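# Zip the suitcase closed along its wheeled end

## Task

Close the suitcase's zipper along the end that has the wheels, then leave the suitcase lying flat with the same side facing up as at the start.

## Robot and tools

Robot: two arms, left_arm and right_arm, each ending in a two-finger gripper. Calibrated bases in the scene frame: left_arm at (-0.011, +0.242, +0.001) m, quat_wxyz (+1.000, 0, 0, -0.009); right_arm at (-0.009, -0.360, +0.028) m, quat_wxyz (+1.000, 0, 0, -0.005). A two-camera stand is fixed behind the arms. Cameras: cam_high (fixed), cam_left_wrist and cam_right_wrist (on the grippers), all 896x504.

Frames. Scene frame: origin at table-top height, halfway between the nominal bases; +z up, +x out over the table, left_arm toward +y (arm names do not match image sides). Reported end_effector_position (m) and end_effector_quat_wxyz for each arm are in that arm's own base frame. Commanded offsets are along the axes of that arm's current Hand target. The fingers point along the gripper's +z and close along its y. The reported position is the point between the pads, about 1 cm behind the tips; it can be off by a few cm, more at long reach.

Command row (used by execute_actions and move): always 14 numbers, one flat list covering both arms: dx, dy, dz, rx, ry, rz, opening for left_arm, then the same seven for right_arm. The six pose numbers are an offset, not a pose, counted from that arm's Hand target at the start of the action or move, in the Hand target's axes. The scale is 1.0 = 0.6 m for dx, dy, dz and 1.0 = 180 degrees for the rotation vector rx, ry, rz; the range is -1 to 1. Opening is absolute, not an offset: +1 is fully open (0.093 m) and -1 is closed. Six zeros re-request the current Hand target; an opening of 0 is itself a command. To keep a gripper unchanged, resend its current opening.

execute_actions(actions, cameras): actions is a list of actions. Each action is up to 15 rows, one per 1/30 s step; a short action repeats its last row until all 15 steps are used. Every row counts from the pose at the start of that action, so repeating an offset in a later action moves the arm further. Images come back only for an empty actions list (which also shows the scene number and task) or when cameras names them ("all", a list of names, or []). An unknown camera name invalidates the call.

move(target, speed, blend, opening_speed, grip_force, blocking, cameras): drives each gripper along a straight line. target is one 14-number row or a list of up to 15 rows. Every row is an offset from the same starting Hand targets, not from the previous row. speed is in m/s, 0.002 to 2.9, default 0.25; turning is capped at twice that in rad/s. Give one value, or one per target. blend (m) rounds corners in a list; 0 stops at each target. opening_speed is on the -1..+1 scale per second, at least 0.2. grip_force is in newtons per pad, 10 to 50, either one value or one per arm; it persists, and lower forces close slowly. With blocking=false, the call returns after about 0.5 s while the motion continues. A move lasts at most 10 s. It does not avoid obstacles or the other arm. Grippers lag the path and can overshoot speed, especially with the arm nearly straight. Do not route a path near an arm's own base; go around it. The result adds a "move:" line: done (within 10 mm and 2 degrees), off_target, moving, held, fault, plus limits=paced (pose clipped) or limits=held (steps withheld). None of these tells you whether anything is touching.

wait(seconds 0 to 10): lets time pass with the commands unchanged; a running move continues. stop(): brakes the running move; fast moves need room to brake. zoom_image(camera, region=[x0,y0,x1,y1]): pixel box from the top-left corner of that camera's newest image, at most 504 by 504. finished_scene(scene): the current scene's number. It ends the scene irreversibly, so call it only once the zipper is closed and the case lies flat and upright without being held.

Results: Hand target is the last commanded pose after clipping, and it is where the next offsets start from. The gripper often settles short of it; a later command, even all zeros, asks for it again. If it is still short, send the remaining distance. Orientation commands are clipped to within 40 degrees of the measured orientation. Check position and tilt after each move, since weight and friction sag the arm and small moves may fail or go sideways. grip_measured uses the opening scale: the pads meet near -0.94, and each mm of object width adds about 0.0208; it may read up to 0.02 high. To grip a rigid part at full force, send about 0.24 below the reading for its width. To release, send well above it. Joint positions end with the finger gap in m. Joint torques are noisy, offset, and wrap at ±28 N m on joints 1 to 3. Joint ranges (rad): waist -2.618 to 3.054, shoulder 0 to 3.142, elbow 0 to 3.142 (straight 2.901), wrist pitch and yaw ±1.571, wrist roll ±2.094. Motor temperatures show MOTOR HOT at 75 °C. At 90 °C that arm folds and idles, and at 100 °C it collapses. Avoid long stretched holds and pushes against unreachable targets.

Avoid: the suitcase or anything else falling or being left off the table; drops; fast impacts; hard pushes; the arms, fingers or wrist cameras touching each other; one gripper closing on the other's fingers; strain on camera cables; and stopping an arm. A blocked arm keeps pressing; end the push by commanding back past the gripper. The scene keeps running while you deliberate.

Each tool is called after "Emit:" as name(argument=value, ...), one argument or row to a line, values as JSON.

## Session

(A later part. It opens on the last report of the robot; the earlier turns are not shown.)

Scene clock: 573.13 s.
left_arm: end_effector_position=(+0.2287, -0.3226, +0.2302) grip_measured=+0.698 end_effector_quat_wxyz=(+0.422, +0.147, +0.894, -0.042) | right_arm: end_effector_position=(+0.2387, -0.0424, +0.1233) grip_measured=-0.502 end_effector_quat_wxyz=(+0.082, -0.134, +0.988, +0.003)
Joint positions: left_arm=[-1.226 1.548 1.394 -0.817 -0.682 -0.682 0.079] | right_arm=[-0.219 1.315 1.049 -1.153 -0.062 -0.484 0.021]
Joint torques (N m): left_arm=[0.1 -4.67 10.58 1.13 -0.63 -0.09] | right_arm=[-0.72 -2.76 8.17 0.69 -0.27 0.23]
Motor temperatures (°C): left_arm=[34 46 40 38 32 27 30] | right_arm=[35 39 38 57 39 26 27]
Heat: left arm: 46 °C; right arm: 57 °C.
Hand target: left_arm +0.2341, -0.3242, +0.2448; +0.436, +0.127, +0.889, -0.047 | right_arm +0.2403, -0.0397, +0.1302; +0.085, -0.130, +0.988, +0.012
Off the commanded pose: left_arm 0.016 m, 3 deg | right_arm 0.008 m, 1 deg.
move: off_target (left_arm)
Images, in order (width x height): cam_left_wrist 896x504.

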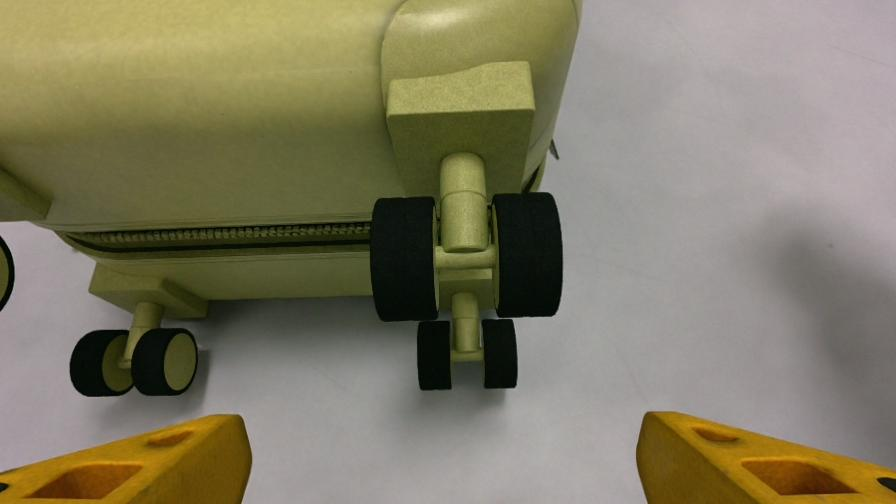

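Emit:
move(
  target=[-0.0097, -0.0157, 0.0912, 0, 0, 0, 0.7, -0.1518, 0.17, 0.0353, -0.2216, -0.3942, -0.1998, -0.5],
  speed=0.2,
  cameras=["cam_left_wrist", "cam_right_wrist"],
)

Scene clock: 594.30 s.
left_arm: end_effector_position=(+0.2699, -0.3320, +0.1995) grip_measured=+0.698 end_effector_quat_wxyz=(+0.420, +0.138, +0.897, -0.018) | right_arm: end_effector_position=(+0.3033, +0.0819, +0.1207) grip_measured=-0.502 end_effector_quat_wxyz=(+0.558, -0.385, +0.634, +0.373)
Joint positions: left_arm=[-1.132 1.663 1.394 -0.691 -0.661 -0.611 0.079] | right_arm=[-0.293 1.591 0.453 0.524 -1.397 -0.564 0.021]
Joint torques (N m): left_arm=[0.73 -5.76 9.94 1.74 -0.27 0.18] | right_arm=[0.44 -3.96 4.3 2.36 -0.59 0.06]
Motor temperatures (°C): left_arm=[32 45 44 38 32 27 30] | right_arm=[33 38 40 52 36 25 26]
Heat: left arm: 45 °C; right arm: 52 °C.
Hand target: left_arm +0.2768, -0.3450, +0.2155; +0.436, +0.127, +0.889, -0.047 | right_arm +0.3041, +0.0830, +0.1251; +0.575, -0.392, +0.617, +0.368
Off the commanded pose: left_arm 0.022 m, 4 deg | right_arm 0.005 m, 3 deg.
move: off_target (left_arm, right_arm)
Images, in order (width x height): cam_left_wrist 896x504, cam_right_wrist 896x504.

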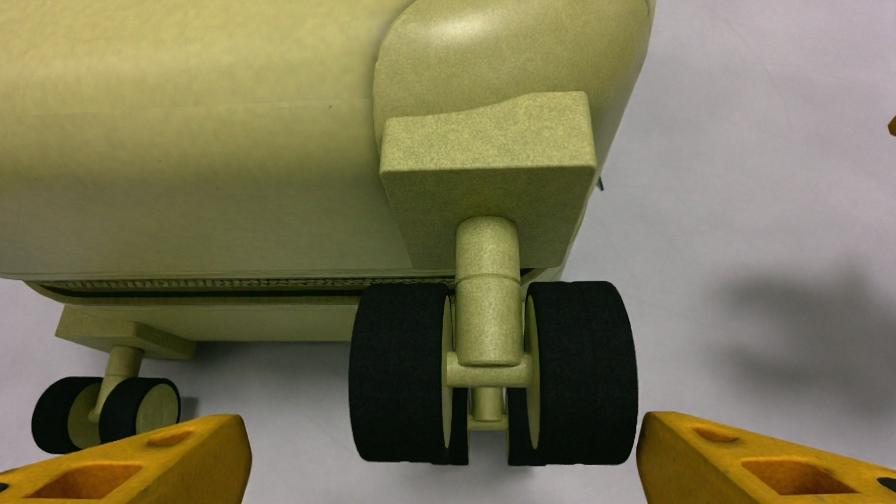

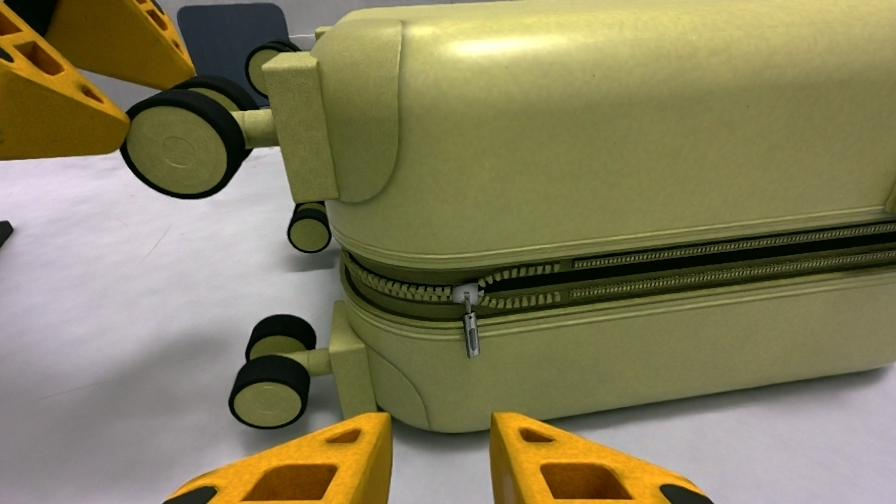

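Emit:
move(
  target=[
    [0, -0.01, 0, 0, 0, 0, 0.75, 0, 0, 0, 0, 0, 0, -0.5],
    [0, -0.01, 0.035, 0, 0, 0, 0.75, 0, 0, 0, 0, 0, 0, -0.5],
  ],
  speed=0.08,
  cameras=["cam_left_wrist"],
)

Scene clock: 602.03 s.
left_arm: end_effector_position=(+0.2843, -0.3426, +0.1879) grip_measured=+0.748 end_effector_quat_wxyz=(+0.420, +0.137, +0.897, -0.020) | right_arm: end_effector_position=(+0.3033, +0.0819, +0.1207) grip_measured=-0.502 end_effector_quat_wxyz=(+0.558, -0.385, +0.634, +0.373)
Joint positions: left_arm=[-1.108 1.72 1.408 -0.63 -0.645 -0.588 0.081] | right_arm=[-0.293 1.591 0.453 0.524 -1.397 -0.564 0.021]
Joint torques (N m): left_arm=[0.57 -6.24 9.55 1.78 -0.25 0.18] | right_arm=[0.4 -4.14 4.81 2.18 -0.62 -0.04]
Heat: left arm: 44 °C; right arm: 54 °C.
Hand target: left_arm +0.2913, -0.3549, +0.2024; +0.436, +0.127, +0.889, -0.047 | right_arm +0.3036, +0.0829, +0.1252; +0.568, -0.399, +0.619, +0.368 (not the last commanded pose)
Off the commanded pose: left_arm 0.020 m, 4 deg | right_arm 0.005 m, 3 deg.
move: off_target (left_arm, right_arm)
Images, in order (width x height): cam_left_wrist 896x504.

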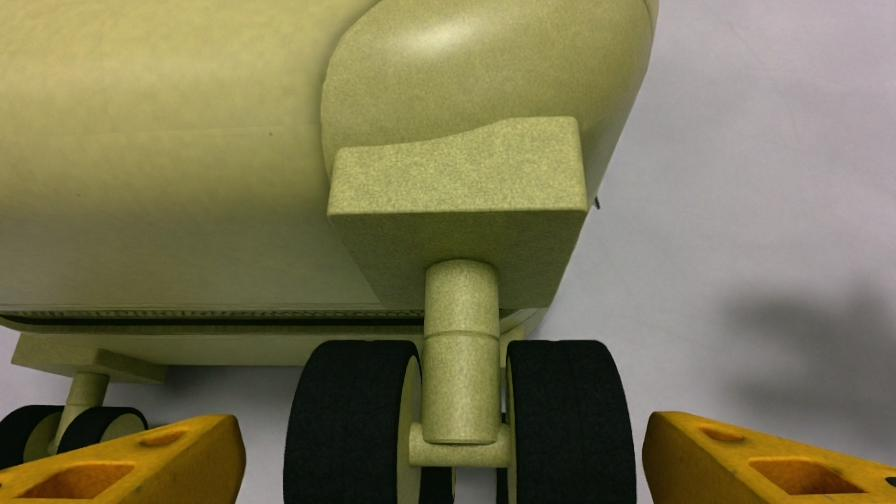

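Emit:
move(
  target=[
    [0, -0.004, 0.02, 0, 0, 0, 0.75, 0, 0, 0, 0, 0, 0, -0.5],
    [0, -0.004, 0.02, 0, 0, 0, -0.3, 0, 0, 0, 0, 0, 0, -0.5],
  ],
  speed=0.06,
  opening_speed=0.8,
  cameras=["cam_left_wrist", "cam_high"],
)

Scene clock: 608.43 s.
left_arm: end_effector_position=(+0.2916, -0.3477, +0.1787) grip_measured=+0.063 end_effector_quat_wxyz=(+0.417, +0.137, +0.898, -0.024) | right_arm: end_effector_position=(+0.3033, +0.0819, +0.1207) grip_measured=-0.502 end_effector_quat_wxyz=(+0.558, -0.385, +0.634, +0.373)
Joint positions: left_arm=[-1.092 1.749 1.408 -0.593 -0.627 -0.577 0.048] | right_arm=[-0.293 1.591 0.453 0.524 -1.397 -0.564 0.021]
Joint torques (N m): left_arm=[0.7 -6.46 9.96 1.77 -0.33 0.17] | right_arm=[0.51 -3.9 4.78 2.1 -0.6 -0.03]
Heat: left arm: 44 °C; right arm: 54 °C.
Hand target: left_arm +0.2998, -0.3596, +0.1950; +0.436, +0.127, +0.889, -0.047 | right_arm +0.3036, +0.0829, +0.1252; +0.568, -0.399, +0.619, +0.368
Off the commanded pose: left_arm 0.022 m, 4 deg | right_arm 0.005 m, 3 deg.
move: off_target (left_arm, right_arm); target 2's new opening was sent with left_arm's hand 0.022 m and 4 deg from that target
Images, in order (width x height): cam_high 896x504, cam_left_wrist 896x504.

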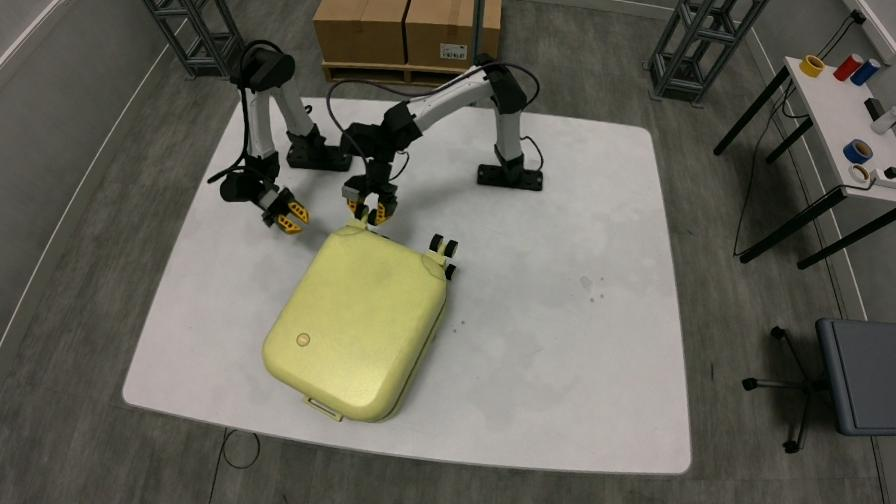

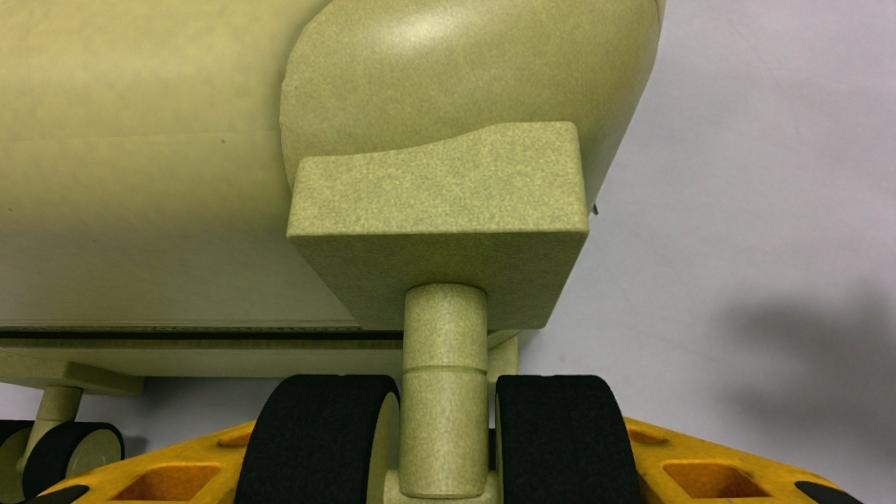

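Emit:
move(
  target=[-0.0488, 0.0222, 0.0636, 0, 0, 0, -0.3, 0, 0, 0, 0, 0, 0, -0.5],
  speed=0.08,
  cameras=["cam_right_wrist"],
)

Scene clock: 614.33 s.
left_arm: end_effector_position=(+0.3311, -0.3502, +0.1790) grip_measured=+0.056 end_effector_quat_wxyz=(+0.414, +0.137, +0.900, -0.025) | right_arm: end_effector_position=(+0.3033, +0.0819, +0.1207) grip_measured=-0.502 end_effector_quat_wxyz=(+0.558, -0.385, +0.634, +0.373)
Joint positions: left_arm=[-1.002 1.824 1.497 -0.564 -0.566 -0.496 0.048] | right_arm=[-0.293 1.591 0.453 0.524 -1.397 -0.564 0.021]
Joint torques (N m): left_arm=[1.78 -6.3 10.54 2.01 -0.17 0.35] | right_arm=[0.4 -4.07 4.79 2.17 -0.62 -0.09]
Heat: left arm: 44 °C; right arm: 54 °C.
Hand target: left_arm +0.3497, -0.3596, +0.1950; +0.436, +0.127, +0.889, -0.047 | right_arm +0.3036, +0.0829, +0.1252; +0.568, -0.399, +0.619, +0.368
Off the commanded pose: left_arm 0.026 m, 4 deg | right_arm 0.005 m, 3 deg.
move: off_target (left_arm, right_arm)
Images, in order (width x height): cam_right_wrist 896x504.

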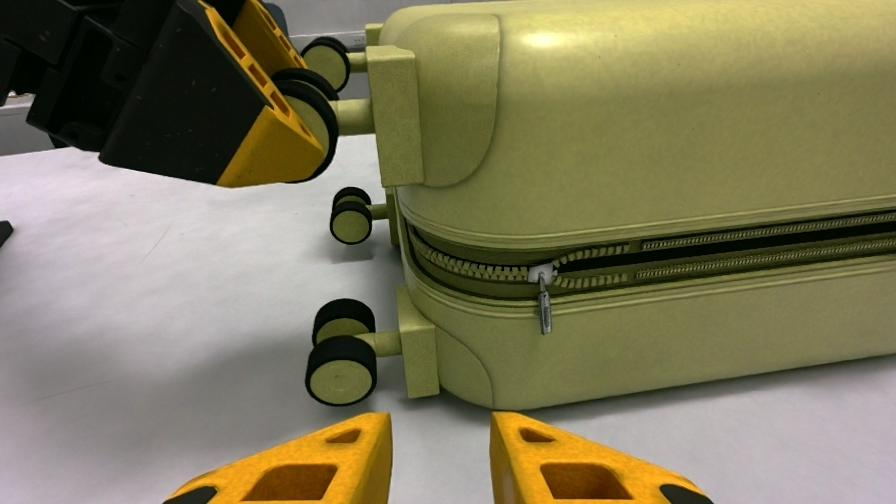

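Emit:
move(
  target=[0, 0, 0, 0, 0, 0, -0.3, 0.0372, -0.084, 0.1458, -0.014, 0, 0, -0.5],
  speed=0.15,
  cameras=["cam_right_wrist"],
)

Scene clock: 625.70 s.
left_arm: end_effector_position=(+0.3311, -0.3502, +0.1790) grip_measured=+0.056 end_effector_quat_wxyz=(+0.414, +0.137, +0.900, -0.025) | right_arm: end_effector_position=(+0.3769, +0.1378, +0.0875) grip_measured=-0.502 end_effector_quat_wxyz=(+0.539, -0.400, +0.627, +0.396)
Joint positions: left_arm=[-1.002 1.824 1.497 -0.564 -0.566 -0.496 0.048] | right_arm=[-0.058 2.002 0.672 0.995 -1.242 -0.253 0.021]
Joint torques (N m): left_arm=[1.77 -6.3 10.55 2.02 -0.17 0.35] | right_arm=[0.21 -6.42 5.11 2.79 -0.16 0.1]
Heat: left arm: 45 °C; right arm: 54 °C.
Hand target: left_arm +0.3497, -0.3596, +0.1950; +0.436, +0.127, +0.889, -0.047 | right_arm +0.3845, +0.1400, +0.0955; +0.559, -0.411, +0.611, +0.381
Off the commanded pose: left_arm 0.026 m, 4 deg | right_arm 0.011 m, 4 deg.
move: off_target (left_arm, right_arm)
Images, in order (width x height): cam_right_wrist 896x504.

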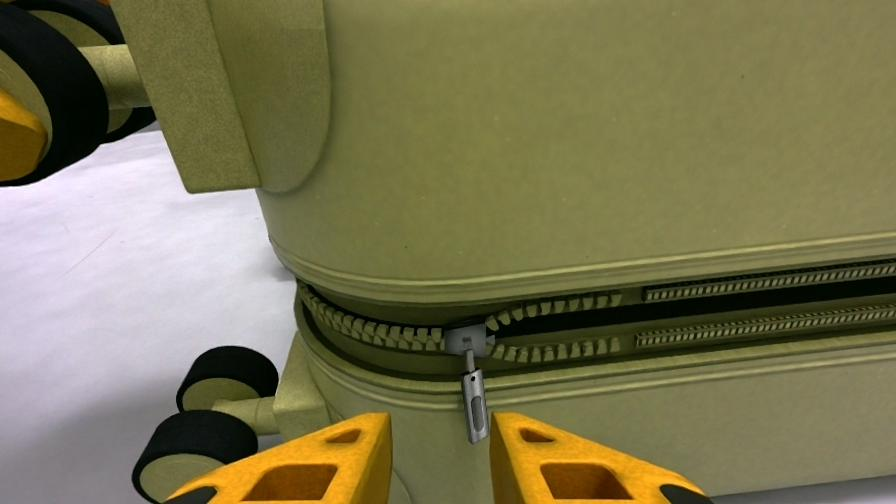

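Emit:
move(
  target=[0, 0, 0, 0, 0, 0, -0.3, 0.008, -0.0095, 0.055, 0, 0, 0, -0.5],
  speed=0.1,
  cameras=["cam_right_wrist"],
)

Scene clock: 633.77 s.
left_arm: end_effector_position=(+0.3309, -0.3504, +0.1789) grip_measured=+0.056 end_effector_quat_wxyz=(+0.413, +0.137, +0.900, -0.026) | right_arm: end_effector_position=(+0.3935, +0.1659, +0.0781) grip_measured=-0.502 end_effector_quat_wxyz=(+0.536, -0.401, +0.629, +0.395)
Joint positions: left_arm=[-1.002 1.824 1.497 -0.564 -0.564 -0.496 0.048] | right_arm=[0.029 2.083 0.737 1.061 -1.158 -0.195 0.021]
Joint torques (N m): left_arm=[1.73 -6.31 10.56 2.01 -0.18 0.34] | right_arm=[0.2 -6.75 5.78 2.91 -0.15 0.12]
Motor temperatures (°C): left_arm=[31 45 45 40 31 27 30] | right_arm=[30 40 39 55 34 25 26]
Heat: left arm: 45 °C; right arm: 55 °C.
Hand target: left_arm +0.3497, -0.3596, +0.1950; +0.436, +0.127, +0.889, -0.047 | right_arm +0.4018, +0.1680, +0.0879; +0.559, -0.411, +0.611, +0.381
Off the commanded pose: left_arm 0.026 m, 4 deg | right_arm 0.013 m, 4 deg.
move: off_target (left_arm, right_arm)
Images, in order (width x height): cam_right_wrist 896x504.

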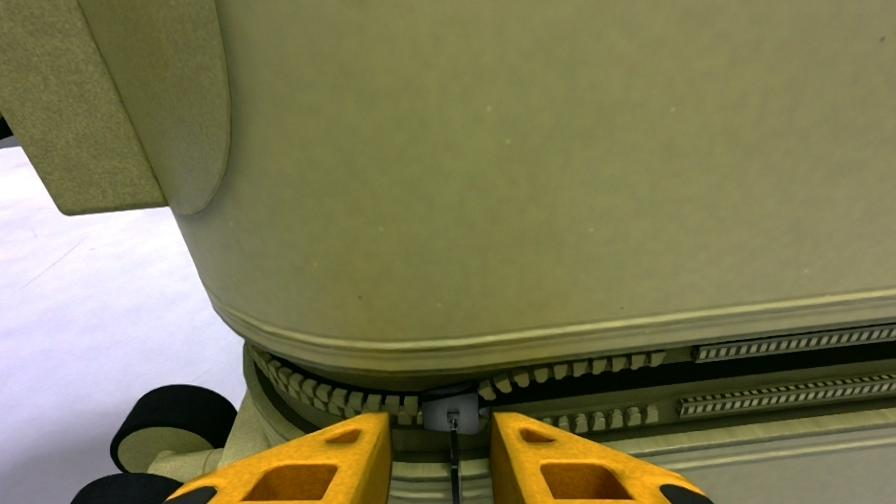

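Emit:
move(
  target=[
    [0, 0, 0, 0, 0, 0, -0.3, 0, -0.003, 0.016, 0, 0, 0, -0.5],
    [0, 0, 0, 0, 0, 0, -0.3, 0, -0.003, 0.016, 0, 0, 0, -1],
  ],
  speed=0.08,
  cameras=["cam_right_wrist"],
)

Scene clock: 639.00 s.
left_arm: end_effector_position=(+0.3354, -0.3474, +0.1786) grip_measured=+0.056 end_effector_quat_wxyz=(+0.413, +0.135, +0.900, -0.024) | right_arm: end_effector_position=(+0.3997, +0.1681, +0.0777) grip_measured=-0.985 end_effector_quat_wxyz=(+0.539, -0.398, +0.630, +0.393)
Joint positions: left_arm=[-0.99 1.826 1.497 -0.559 -0.561 -0.488 0.048] | right_arm=[0.037 2.1 0.756 1.073 -1.142 -0.181 0]
Joint torques (N m): left_arm=[0.88 -6.37 10.52 1.97 -0.21 0.27] | right_arm=[1.06 -6.84 5.79 2.83 -0.08 0.12]
Motor temperatures (°C): left_arm=[31 45 45 40 31 27 31] | right_arm=[30 41 38 56 34 25 26]
Heat: left arm: 45 °C; right arm: 56 °C.
Hand target: left_arm +0.3497, -0.3596, +0.1950; +0.436, +0.127, +0.889, -0.047 | right_arm +0.4070, +0.1763, +0.0870; +0.559, -0.411, +0.611, +0.381
Off the commanded pose: left_arm 0.025 m, 4 deg | right_arm 0.014 m, 4 deg.
move: off_target (left_arm, right_arm); target 2's new opening was sent with right_arm's hand 0.015 m and 4 deg from that target
Images, in order (width x height): cam_right_wrist 896x504.

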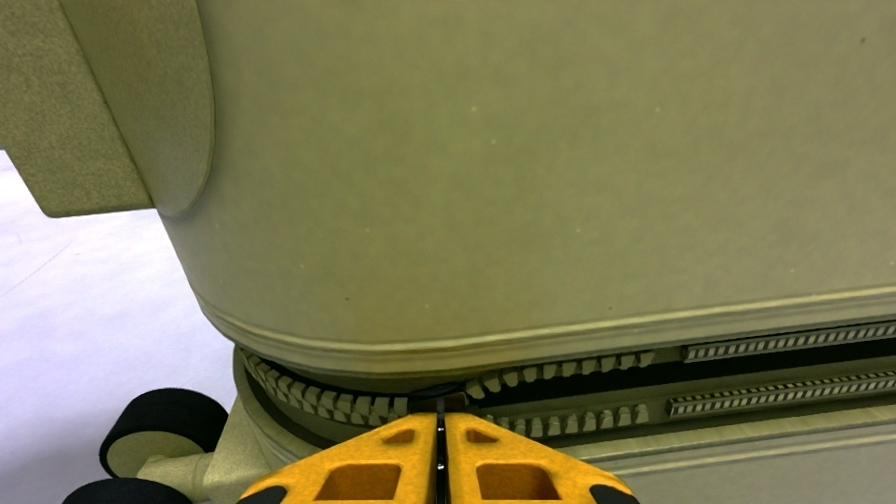

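Emit:
move(
  target=[0.0555, -0.0427, -0.0732, 0, 0, 0, -0.3, -0.0018, -0.0823, 0.016, 0.045, 0, 0, -1],
  speed=0.1,
)

Emit:
move(
  target=[0.0314, -0.022, -0.0346, 0, 0, 0, -0.3, -0.001, -0.055, 0.0165, 0, 0, 0, -1],
  speed=0.1,
)

Emit:
move(
  target=[0.0314, -0.01, -0.0387, 0, 0, 0, -0.3, -0.0015, -0.055, 0.03, 0, 0, 0, -1],
  speed=0.1,
  cameras=["cam_right_wrist"],
)

Scene clock: 649.97 s.
left_arm: end_effector_position=(+0.3219, -0.3487, +0.1794) grip_measured=+0.056 end_effector_quat_wxyz=(+0.443, +0.093, +0.892, -0.007) | right_arm: end_effector_position=(+0.4281, +0.1708, +0.0779) grip_measured=-0.985 end_effector_quat_wxyz=(+0.548, -0.387, +0.634, +0.385)
Joint positions: left_arm=[-1.054 1.826 1.471 -0.555 -0.693 -0.6 0.048] | right_arm=[0.048 2.162 0.858 1.073 -1.101 -0.142 0]
Joint torques (N m): left_arm=[-4.83 -11.48 6.65 1.11 0.03 0.08] | right_arm=[0.09 -7.51 7.21 2.74 0.83 0.15]
Motor temperatures (°C): left_arm=[31 45 45 40 30 27 31] | right_arm=[30 41 39 55 34 25 26]
Heat: left arm: 45 °C; right arm: 55 °C.
Hand target: left_arm +0.2898, -0.3695, +0.1950; +0.436, +0.127, +0.889, -0.047 | right_arm +0.4565, +0.1669, +0.0870; +0.587, -0.371, +0.636, +0.337
Off the commanded pose: left_arm 0.041 m, 6 deg | right_arm 0.030 m, 7 deg.
move: off_target (left_arm, right_arm)

Scene clock: 651.07 s.
left_arm: end_effector_position=(+0.3123, -0.3482, +0.1798) grip_measured=+0.054 end_effector_quat_wxyz=(+0.463, +0.063, +0.884, +0.001) | right_arm: end_effector_position=(+0.4303, +0.1798, +0.0788) grip_measured=-0.985 end_effector_quat_wxyz=(+0.535, -0.421, +0.599, +0.421)
Joint positions: left_arm=[-1.095 1.826 1.451 -0.555 -0.779 -0.682 0.048] | right_arm=[0.049 2.225 0.954 1.055 -1.224 -0.149 0]
Joint torques (N m): left_arm=[-7.51 -12.98 5.98 0.64 0.36 0.15] | right_arm=[-2.18 -8.75 9.69 2.1 1.75 0.19]
Heat: left arm: 45 °C; right arm: 54 °C.
Hand target: left_arm +0.2593, -0.3747, +0.1926; +0.436, +0.127, +0.889, -0.047 | right_arm +0.4900, +0.1591, +0.0870; +0.587, -0.371, +0.636, +0.337
Off the commanded pose: left_arm 0.061 m, 10 deg | right_arm 0.064 m, 13 deg.
move: off_target (left_arm, right_arm)

Scene clock: 652.50 s.
left_arm: end_effector_position=(+0.2990, -0.3461, +0.1799) grip_measured=+0.053 end_effector_quat_wxyz=(+0.478, +0.049, +0.877, +0.003) | right_arm: end_effector_position=(+0.4229, +0.1856, +0.0791) grip_measured=-0.985 end_effector_quat_wxyz=(+0.493, -0.449, +0.566, +0.485)
Joint positions: left_arm=[-1.135 1.806 1.411 -0.552 -0.837 -0.738 0.048] | right_arm=[0.046 2.275 1.053 0.97 -1.395 -0.142 0]
Joint torques (N m): left_arm=[-9.85 -14.08 5.7 0.16 0.47 0.02] | right_arm=[-4.66 -9.87 11.63 2.17 2.91 0.19]
Heat: left arm: 45 °C; right arm: 54 °C.
Hand target: left_arm +0.2289, -0.3725, +0.1919; +0.436, +0.127, +0.889, -0.047 | right_arm +0.5276, +0.1583, +0.0866; +0.587, -0.371, +0.636, +0.337
Off the commanded pose: left_arm 0.076 m, 12 deg | right_arm 0.108 m, 23 deg.
move: off_target (left_arm, right_arm)
Images, in order (width x height): cam_right_wrist 896x504.

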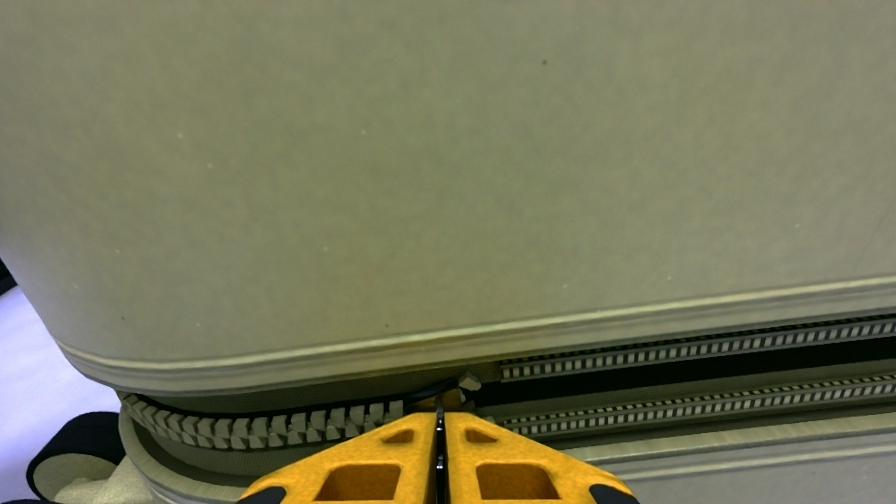

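Emit:
move(
  target=[0.0314, -0.01, -0.0387, 0, 0, 0, -0.3, -0.0015, -0.055, 0.03, 0, 0, 0, -1],
  speed=0.08,
  cameras=["cam_right_wrist"],
)

Scene clock: 657.83 s.
left_arm: end_effector_position=(+0.2842, -0.3484, +0.1800) grip_measured=+0.052 end_effector_quat_wxyz=(+0.489, +0.045, +0.871, +0.001) | right_arm: end_effector_position=(+0.4121, +0.1826, +0.0795) grip_measured=-0.985 end_effector_quat_wxyz=(+0.434, -0.451, +0.545, +0.558)
Joint positions: left_arm=[-1.18 1.792 1.382 -0.55 -0.882 -0.781 0.048] | right_arm=[0.034 2.309 1.14 0.794 -1.567 -0.156 0]
Joint torques (N m): left_arm=[-11.88 -14.95 5.46 -0.31 0.5 -0.24] | right_arm=[-6.65 -11.75 14.31 2.29 3.91 -0.08]
Motor temperatures (°C): left_arm=[34 48 44 38 30 27 31] | right_arm=[30 45 42 53 40 25 26]
Heat: left arm: 48 °C; right arm: 53 °C.
Hand target: left_arm +0.1985, -0.3702, +0.1911; +0.436, +0.127, +0.889, -0.047 | right_arm +0.5652, +0.1575, +0.0861; +0.587, -0.371, +0.636, +0.337
Off the commanded pose: left_arm 0.089 m, 13 deg | right_arm 0.155 m, 34 deg.
move: off_target (left_arm, right_arm)
Images, in order (width x height): cam_right_wrist 896x504.

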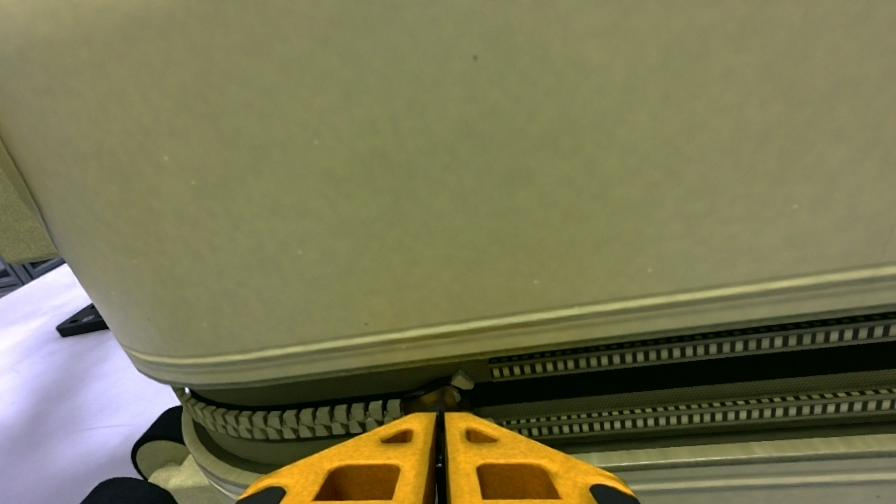

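Emit:
move(
  target=[
    [-0.0785, 0.0692, 0.1125, -0.05, 0.002, -0.039, -0.3, 0.0093, 0.2383, -0.0873, -0.166, -0.001, -0.014, -1],
    [-0.0785, 0.0692, 0.1125, -0.05, 0.002, -0.039, 0.6, 0.0093, 0.2383, -0.0873, -0.166, -0.001, -0.014, -0.4],
    [-0.0803, 0.0495, -0.0117, -0.05, 0.002, -0.039, 0.6, 0.0195, 0.1685, -0.2005, -0.166, -0.001, -0.014, -0.4],
  ],
  speed=[0.12, 0.12, 0.12],
  cameras=["cam_high", "cam_right_wrist"],
)

Scene clock: 677.00 s.
left_arm: end_effector_position=(+0.2293, -0.3488, +0.2014) grip_measured=+0.598 end_effector_quat_wxyz=(+0.414, +0.061, +0.908, +0.027) | right_arm: end_effector_position=(+0.4190, +0.1020, +0.0705) grip_measured=-0.402 end_effector_quat_wxyz=(+0.524, -0.441, +0.553, +0.474)
Joint positions: left_arm=[-1.286 1.832 1.646 -1.069 -0.81 -1.015 0.074] | right_arm=[-0.162 2.28 1.051 0.771 -1.57 -0.395 0.026]
Joint torques (N m): left_arm=[-0.29 -10.67 10 0.67 -0.78 -0.1] | right_arm=[-0.51 -11.67 4.1 2.05 -0.52 -0.22]
Motor temperatures (°C): left_arm=[37 51 42 36 30 27 31] | right_arm=[32 53 44 52 47 25 26]
Heat: left arm: 51 °C; right arm: 53 °C.
Hand target: left_arm +0.2293, -0.3492, +0.2342; +0.438, +0.038, +0.898, -0.004 | right_arm +0.4174, +0.1030, +0.0840; +0.479, -0.523, +0.519, +0.478
Off the commanded pose: left_arm 0.033 m, 5 deg | right_arm 0.014 m, 11 deg.
joint sent to its limit (right arm) — joint 5 (wrist yaw), lower limit. The joint targets are off in position and orientation.
move: off_target (left_arm, right_arm); target 2's new opening was sent with right_arm's hand 0.013 m and 6 deg from that target
Images, in order (width x height): cam_high 896x504, cam_right_wrist 896x504.

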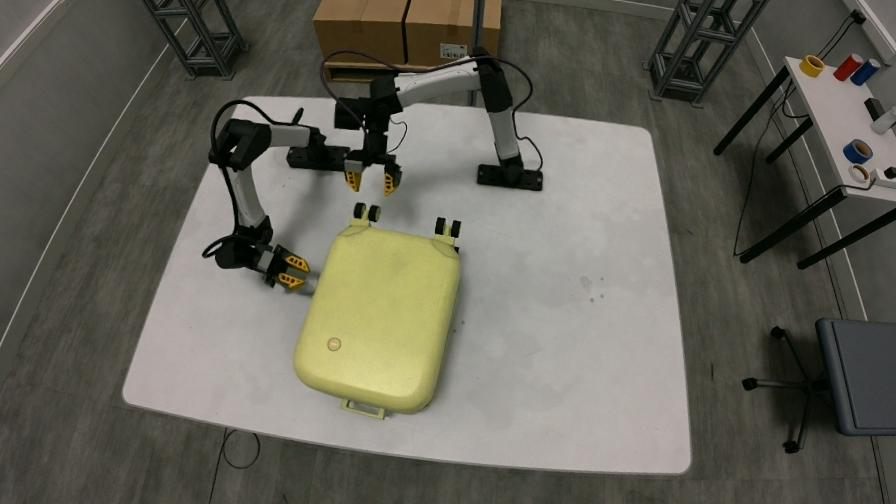

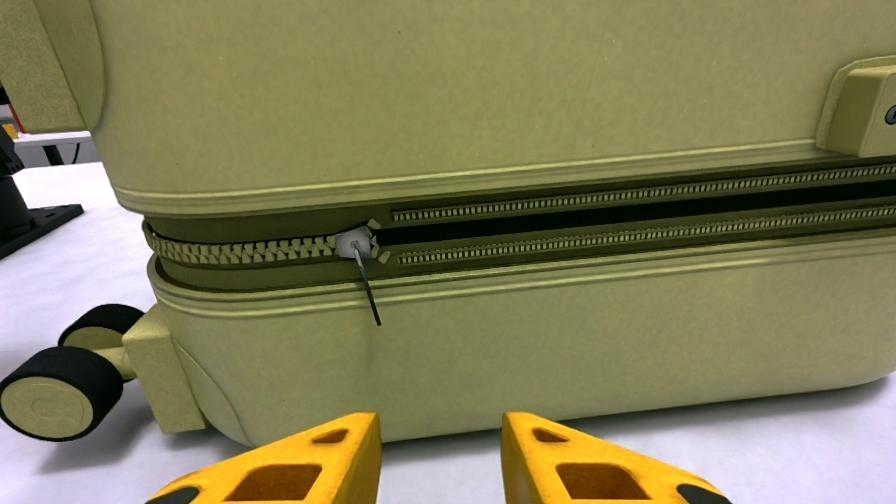

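Emit:
finished_scene(
  scene=2,
)

The scene is finished: the task was done.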